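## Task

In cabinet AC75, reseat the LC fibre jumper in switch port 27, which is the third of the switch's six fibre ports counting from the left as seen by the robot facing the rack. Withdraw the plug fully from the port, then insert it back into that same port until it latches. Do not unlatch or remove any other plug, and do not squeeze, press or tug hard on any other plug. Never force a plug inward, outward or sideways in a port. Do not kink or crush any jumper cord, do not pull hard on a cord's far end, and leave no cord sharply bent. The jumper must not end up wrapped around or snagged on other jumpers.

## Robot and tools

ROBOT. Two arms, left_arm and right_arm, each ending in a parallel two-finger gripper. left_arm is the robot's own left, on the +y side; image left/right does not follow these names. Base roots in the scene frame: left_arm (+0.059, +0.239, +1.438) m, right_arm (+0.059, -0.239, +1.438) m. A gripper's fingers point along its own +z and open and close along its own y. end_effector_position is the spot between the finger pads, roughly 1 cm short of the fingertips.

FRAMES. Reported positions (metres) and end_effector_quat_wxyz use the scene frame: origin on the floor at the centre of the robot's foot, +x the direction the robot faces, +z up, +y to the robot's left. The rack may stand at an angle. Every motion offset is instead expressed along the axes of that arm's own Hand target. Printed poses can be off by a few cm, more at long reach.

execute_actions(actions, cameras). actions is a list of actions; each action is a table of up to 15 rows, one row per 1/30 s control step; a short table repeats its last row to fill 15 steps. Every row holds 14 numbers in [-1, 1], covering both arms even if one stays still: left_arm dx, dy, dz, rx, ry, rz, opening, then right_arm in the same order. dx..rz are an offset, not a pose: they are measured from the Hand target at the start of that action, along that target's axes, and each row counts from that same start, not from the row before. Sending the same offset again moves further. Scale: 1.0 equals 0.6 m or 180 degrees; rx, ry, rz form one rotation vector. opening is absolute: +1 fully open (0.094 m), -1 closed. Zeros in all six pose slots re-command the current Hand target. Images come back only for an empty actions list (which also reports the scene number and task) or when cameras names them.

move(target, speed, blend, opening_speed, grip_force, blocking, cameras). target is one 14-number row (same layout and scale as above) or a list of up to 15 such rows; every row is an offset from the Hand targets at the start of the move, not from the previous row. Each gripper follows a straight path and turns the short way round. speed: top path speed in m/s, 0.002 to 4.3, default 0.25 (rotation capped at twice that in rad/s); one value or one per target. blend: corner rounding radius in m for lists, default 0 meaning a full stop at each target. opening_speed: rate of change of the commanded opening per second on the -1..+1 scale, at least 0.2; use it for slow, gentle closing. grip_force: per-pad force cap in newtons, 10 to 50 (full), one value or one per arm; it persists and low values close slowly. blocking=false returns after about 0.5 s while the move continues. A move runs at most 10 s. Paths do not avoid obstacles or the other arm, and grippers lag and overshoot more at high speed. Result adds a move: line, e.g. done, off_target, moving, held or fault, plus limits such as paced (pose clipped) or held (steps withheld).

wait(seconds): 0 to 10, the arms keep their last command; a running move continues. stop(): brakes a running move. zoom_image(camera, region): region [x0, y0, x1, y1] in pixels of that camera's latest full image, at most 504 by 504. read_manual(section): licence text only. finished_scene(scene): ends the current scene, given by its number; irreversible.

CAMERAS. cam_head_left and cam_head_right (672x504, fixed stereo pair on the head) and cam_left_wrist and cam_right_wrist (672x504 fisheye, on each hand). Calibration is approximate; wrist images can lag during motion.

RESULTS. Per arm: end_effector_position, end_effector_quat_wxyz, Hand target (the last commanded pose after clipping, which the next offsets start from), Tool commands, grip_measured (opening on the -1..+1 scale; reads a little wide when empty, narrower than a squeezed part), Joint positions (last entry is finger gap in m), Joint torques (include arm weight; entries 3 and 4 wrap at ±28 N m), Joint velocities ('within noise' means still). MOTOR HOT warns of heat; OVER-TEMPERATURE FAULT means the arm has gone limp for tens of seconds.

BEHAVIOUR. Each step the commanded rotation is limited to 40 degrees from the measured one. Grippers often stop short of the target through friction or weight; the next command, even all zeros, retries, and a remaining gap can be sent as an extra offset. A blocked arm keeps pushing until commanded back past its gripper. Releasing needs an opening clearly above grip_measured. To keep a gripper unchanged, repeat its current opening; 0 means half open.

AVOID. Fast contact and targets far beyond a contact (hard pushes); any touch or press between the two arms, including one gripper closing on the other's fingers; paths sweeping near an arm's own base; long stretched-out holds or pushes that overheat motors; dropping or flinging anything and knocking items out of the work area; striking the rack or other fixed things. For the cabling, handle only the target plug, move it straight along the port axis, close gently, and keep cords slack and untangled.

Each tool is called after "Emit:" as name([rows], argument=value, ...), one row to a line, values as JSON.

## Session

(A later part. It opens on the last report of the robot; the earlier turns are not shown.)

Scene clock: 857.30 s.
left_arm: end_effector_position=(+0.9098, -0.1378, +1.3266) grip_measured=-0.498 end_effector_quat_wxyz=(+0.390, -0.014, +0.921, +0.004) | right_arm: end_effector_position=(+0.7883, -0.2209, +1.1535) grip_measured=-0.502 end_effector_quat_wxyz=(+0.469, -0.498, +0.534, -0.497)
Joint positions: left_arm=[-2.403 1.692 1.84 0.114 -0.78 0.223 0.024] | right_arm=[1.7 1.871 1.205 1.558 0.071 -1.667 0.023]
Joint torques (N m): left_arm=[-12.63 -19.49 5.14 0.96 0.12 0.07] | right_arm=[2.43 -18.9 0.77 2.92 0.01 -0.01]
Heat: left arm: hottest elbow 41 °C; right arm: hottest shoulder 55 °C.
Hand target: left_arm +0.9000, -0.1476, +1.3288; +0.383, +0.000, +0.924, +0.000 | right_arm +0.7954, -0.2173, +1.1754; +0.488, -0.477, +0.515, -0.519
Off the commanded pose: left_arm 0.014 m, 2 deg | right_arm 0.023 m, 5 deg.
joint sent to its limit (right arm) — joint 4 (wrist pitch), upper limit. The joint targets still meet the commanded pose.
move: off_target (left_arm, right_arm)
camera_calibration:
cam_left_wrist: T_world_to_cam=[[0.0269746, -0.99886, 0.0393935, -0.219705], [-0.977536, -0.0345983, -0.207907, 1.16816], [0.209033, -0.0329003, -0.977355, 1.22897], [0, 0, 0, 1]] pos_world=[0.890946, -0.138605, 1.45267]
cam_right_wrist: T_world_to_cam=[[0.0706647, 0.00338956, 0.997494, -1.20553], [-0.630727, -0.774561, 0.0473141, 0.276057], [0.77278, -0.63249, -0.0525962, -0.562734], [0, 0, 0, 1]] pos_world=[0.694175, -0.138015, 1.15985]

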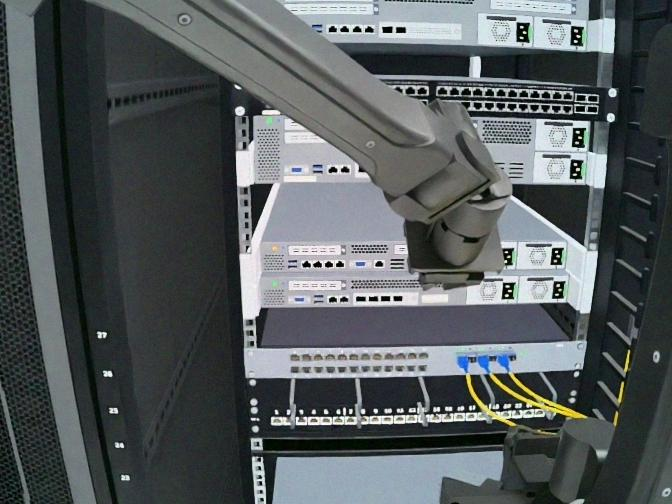

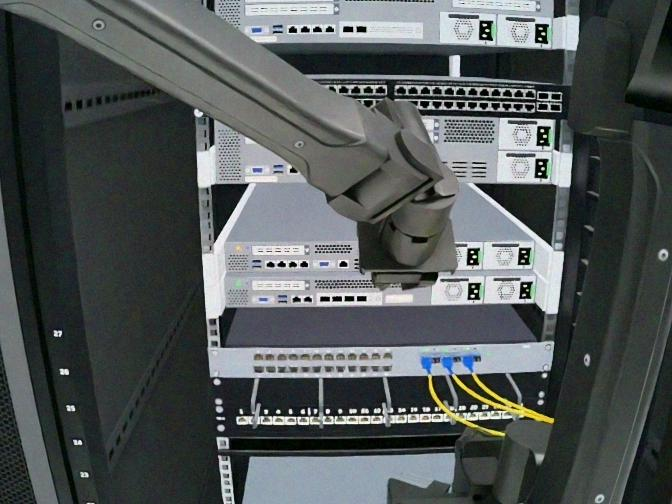

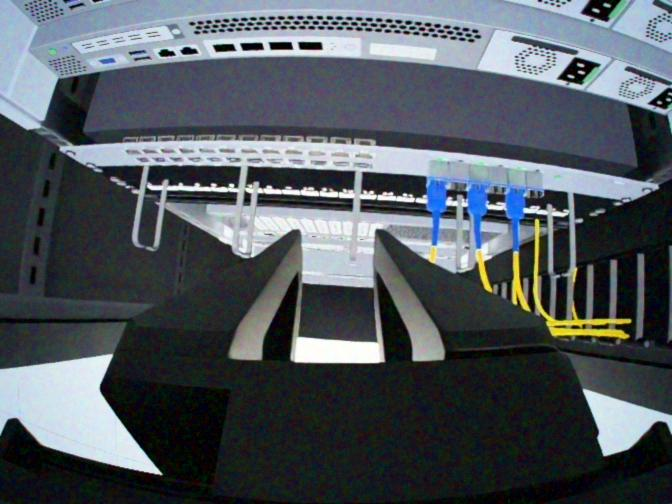

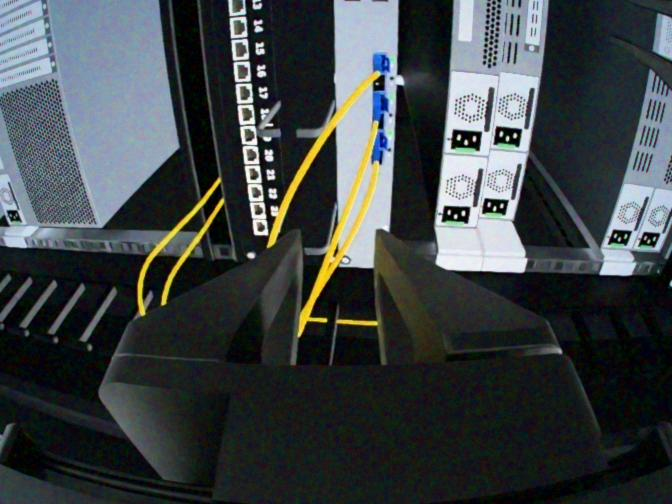

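Emit:
move(target=[0,0,-0.2,0,0,0,-0.5,0,0,-0.2,0,0,0,-0.5], speed=0.12, cameras=["all"])

Emit:
zoom_image(camera="cam_head_left", region=[420, 320, 640, 480])

Emit:
zoom_image(camera="cam_right_wrist", region=[200, 30, 460, 290])

Scene clock: 867.97 s.
left_arm: end_effector_position=(+0.8170, -0.1488, +1.4026) grip_measured=-0.498 end_effector_quat_wxyz=(+0.378, -0.002, +0.926, +0.004) | right_arm: end_effector_position=(+0.6708, -0.2121, +1.1568) grip_measured=-0.502 end_effector_quat_wxyz=(+0.406, -0.560, +0.587, -0.421)
Joint positions: left_arm=[-2.575 1.499 1.532 0.238 -0.941 0.281 0.024] | right_arm=[1.722 1.745 0.824 1.558 0.09 -1.667 0.023]
Joint torques (N m): left_arm=[-11.99 -16.79 4.4 1.98 0.16 0.18] | right_arm=[2.2 -16.03 -2 2.91 -0.02 0.03]
Heat: left arm: hottest elbow 41 °C; right arm: hottest shoulder 56 °C.
Hand target: left_arm +0.8151, -0.1477, +1.4138; +0.383, -0.001, +0.924, +0.000 | right_arm +0.6757, -0.2090, +1.1735; -0.488, +0.477, -0.515, +0.519
Off the commanded pose: left_arm 0.011 m, 1 deg | right_arm 0.018 m, 19 deg.
joint sent to its limit (right arm) — joint 4 (wrist pitch), upper limit. The joint targets are off in orientation, not in position.
move: off_target (left_arm, right_arm)
camera_calibration:
cam_left_wrist: T_world_to_cam=[[0.00579829, -0.999479, 0.0317451, -0.203326], [-0.983143, -0.0114992, -0.182475, 1.06527], [0.182745, -0.030152, -0.982698, 1.35161], [0, 0, 0, 1]] pos_world=[0.801488, -0.150217, 1.52906]
cam_right_wrist: T_world_to_cam=[[0.319416, -0.00397735, 0.947606, -1.31132], [-0.582409, -0.789652, 0.193002, 0.00452173], [0.747511, -0.613542, -0.254544, -0.211654], [0, 0, 0, 1]] pos_world=[0.579705, -0.131504, 1.18787]

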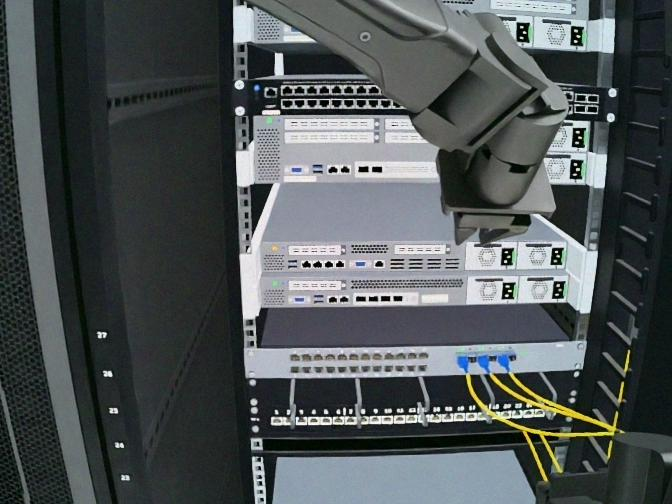

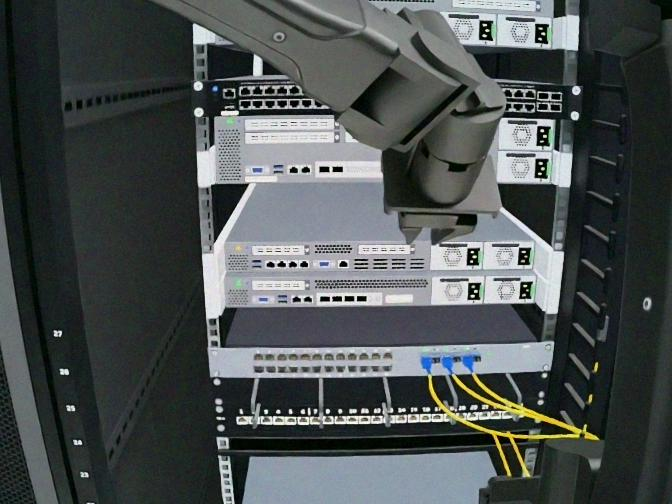

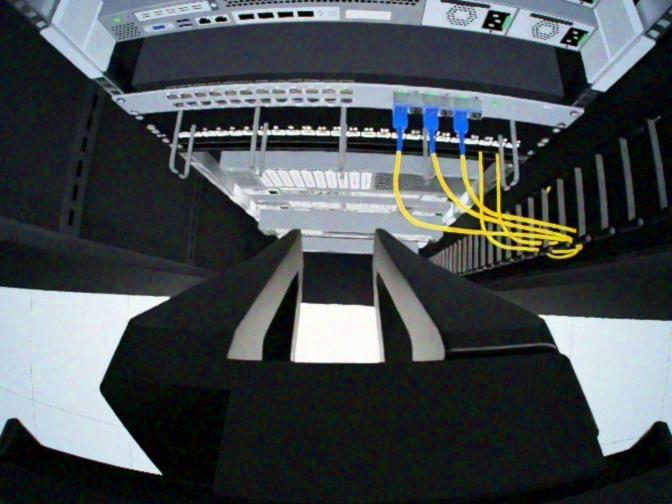

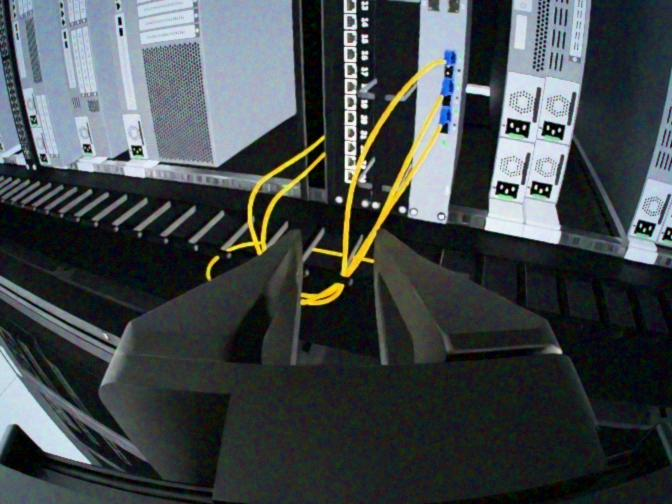

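Scaled by 2.291 from the camera's 672x504 image, which has a finer 960x720 frame.

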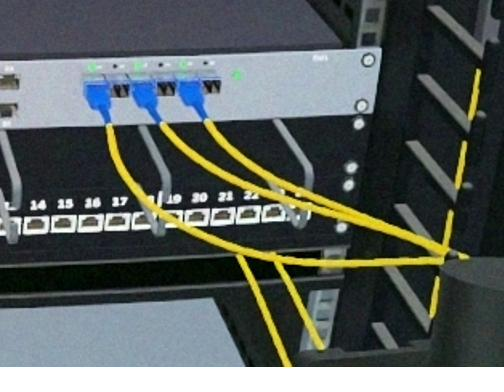

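Scaled by 1.938 from the camera's 672x504 image, which has a finer 960x720 frame.

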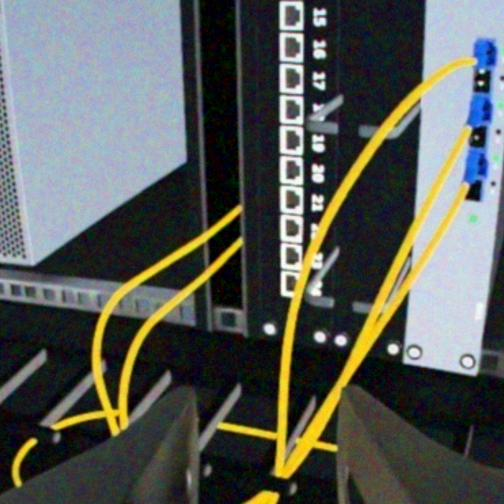

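Emit:
finished_scene(scene=2)

The scene is finished: the task was done.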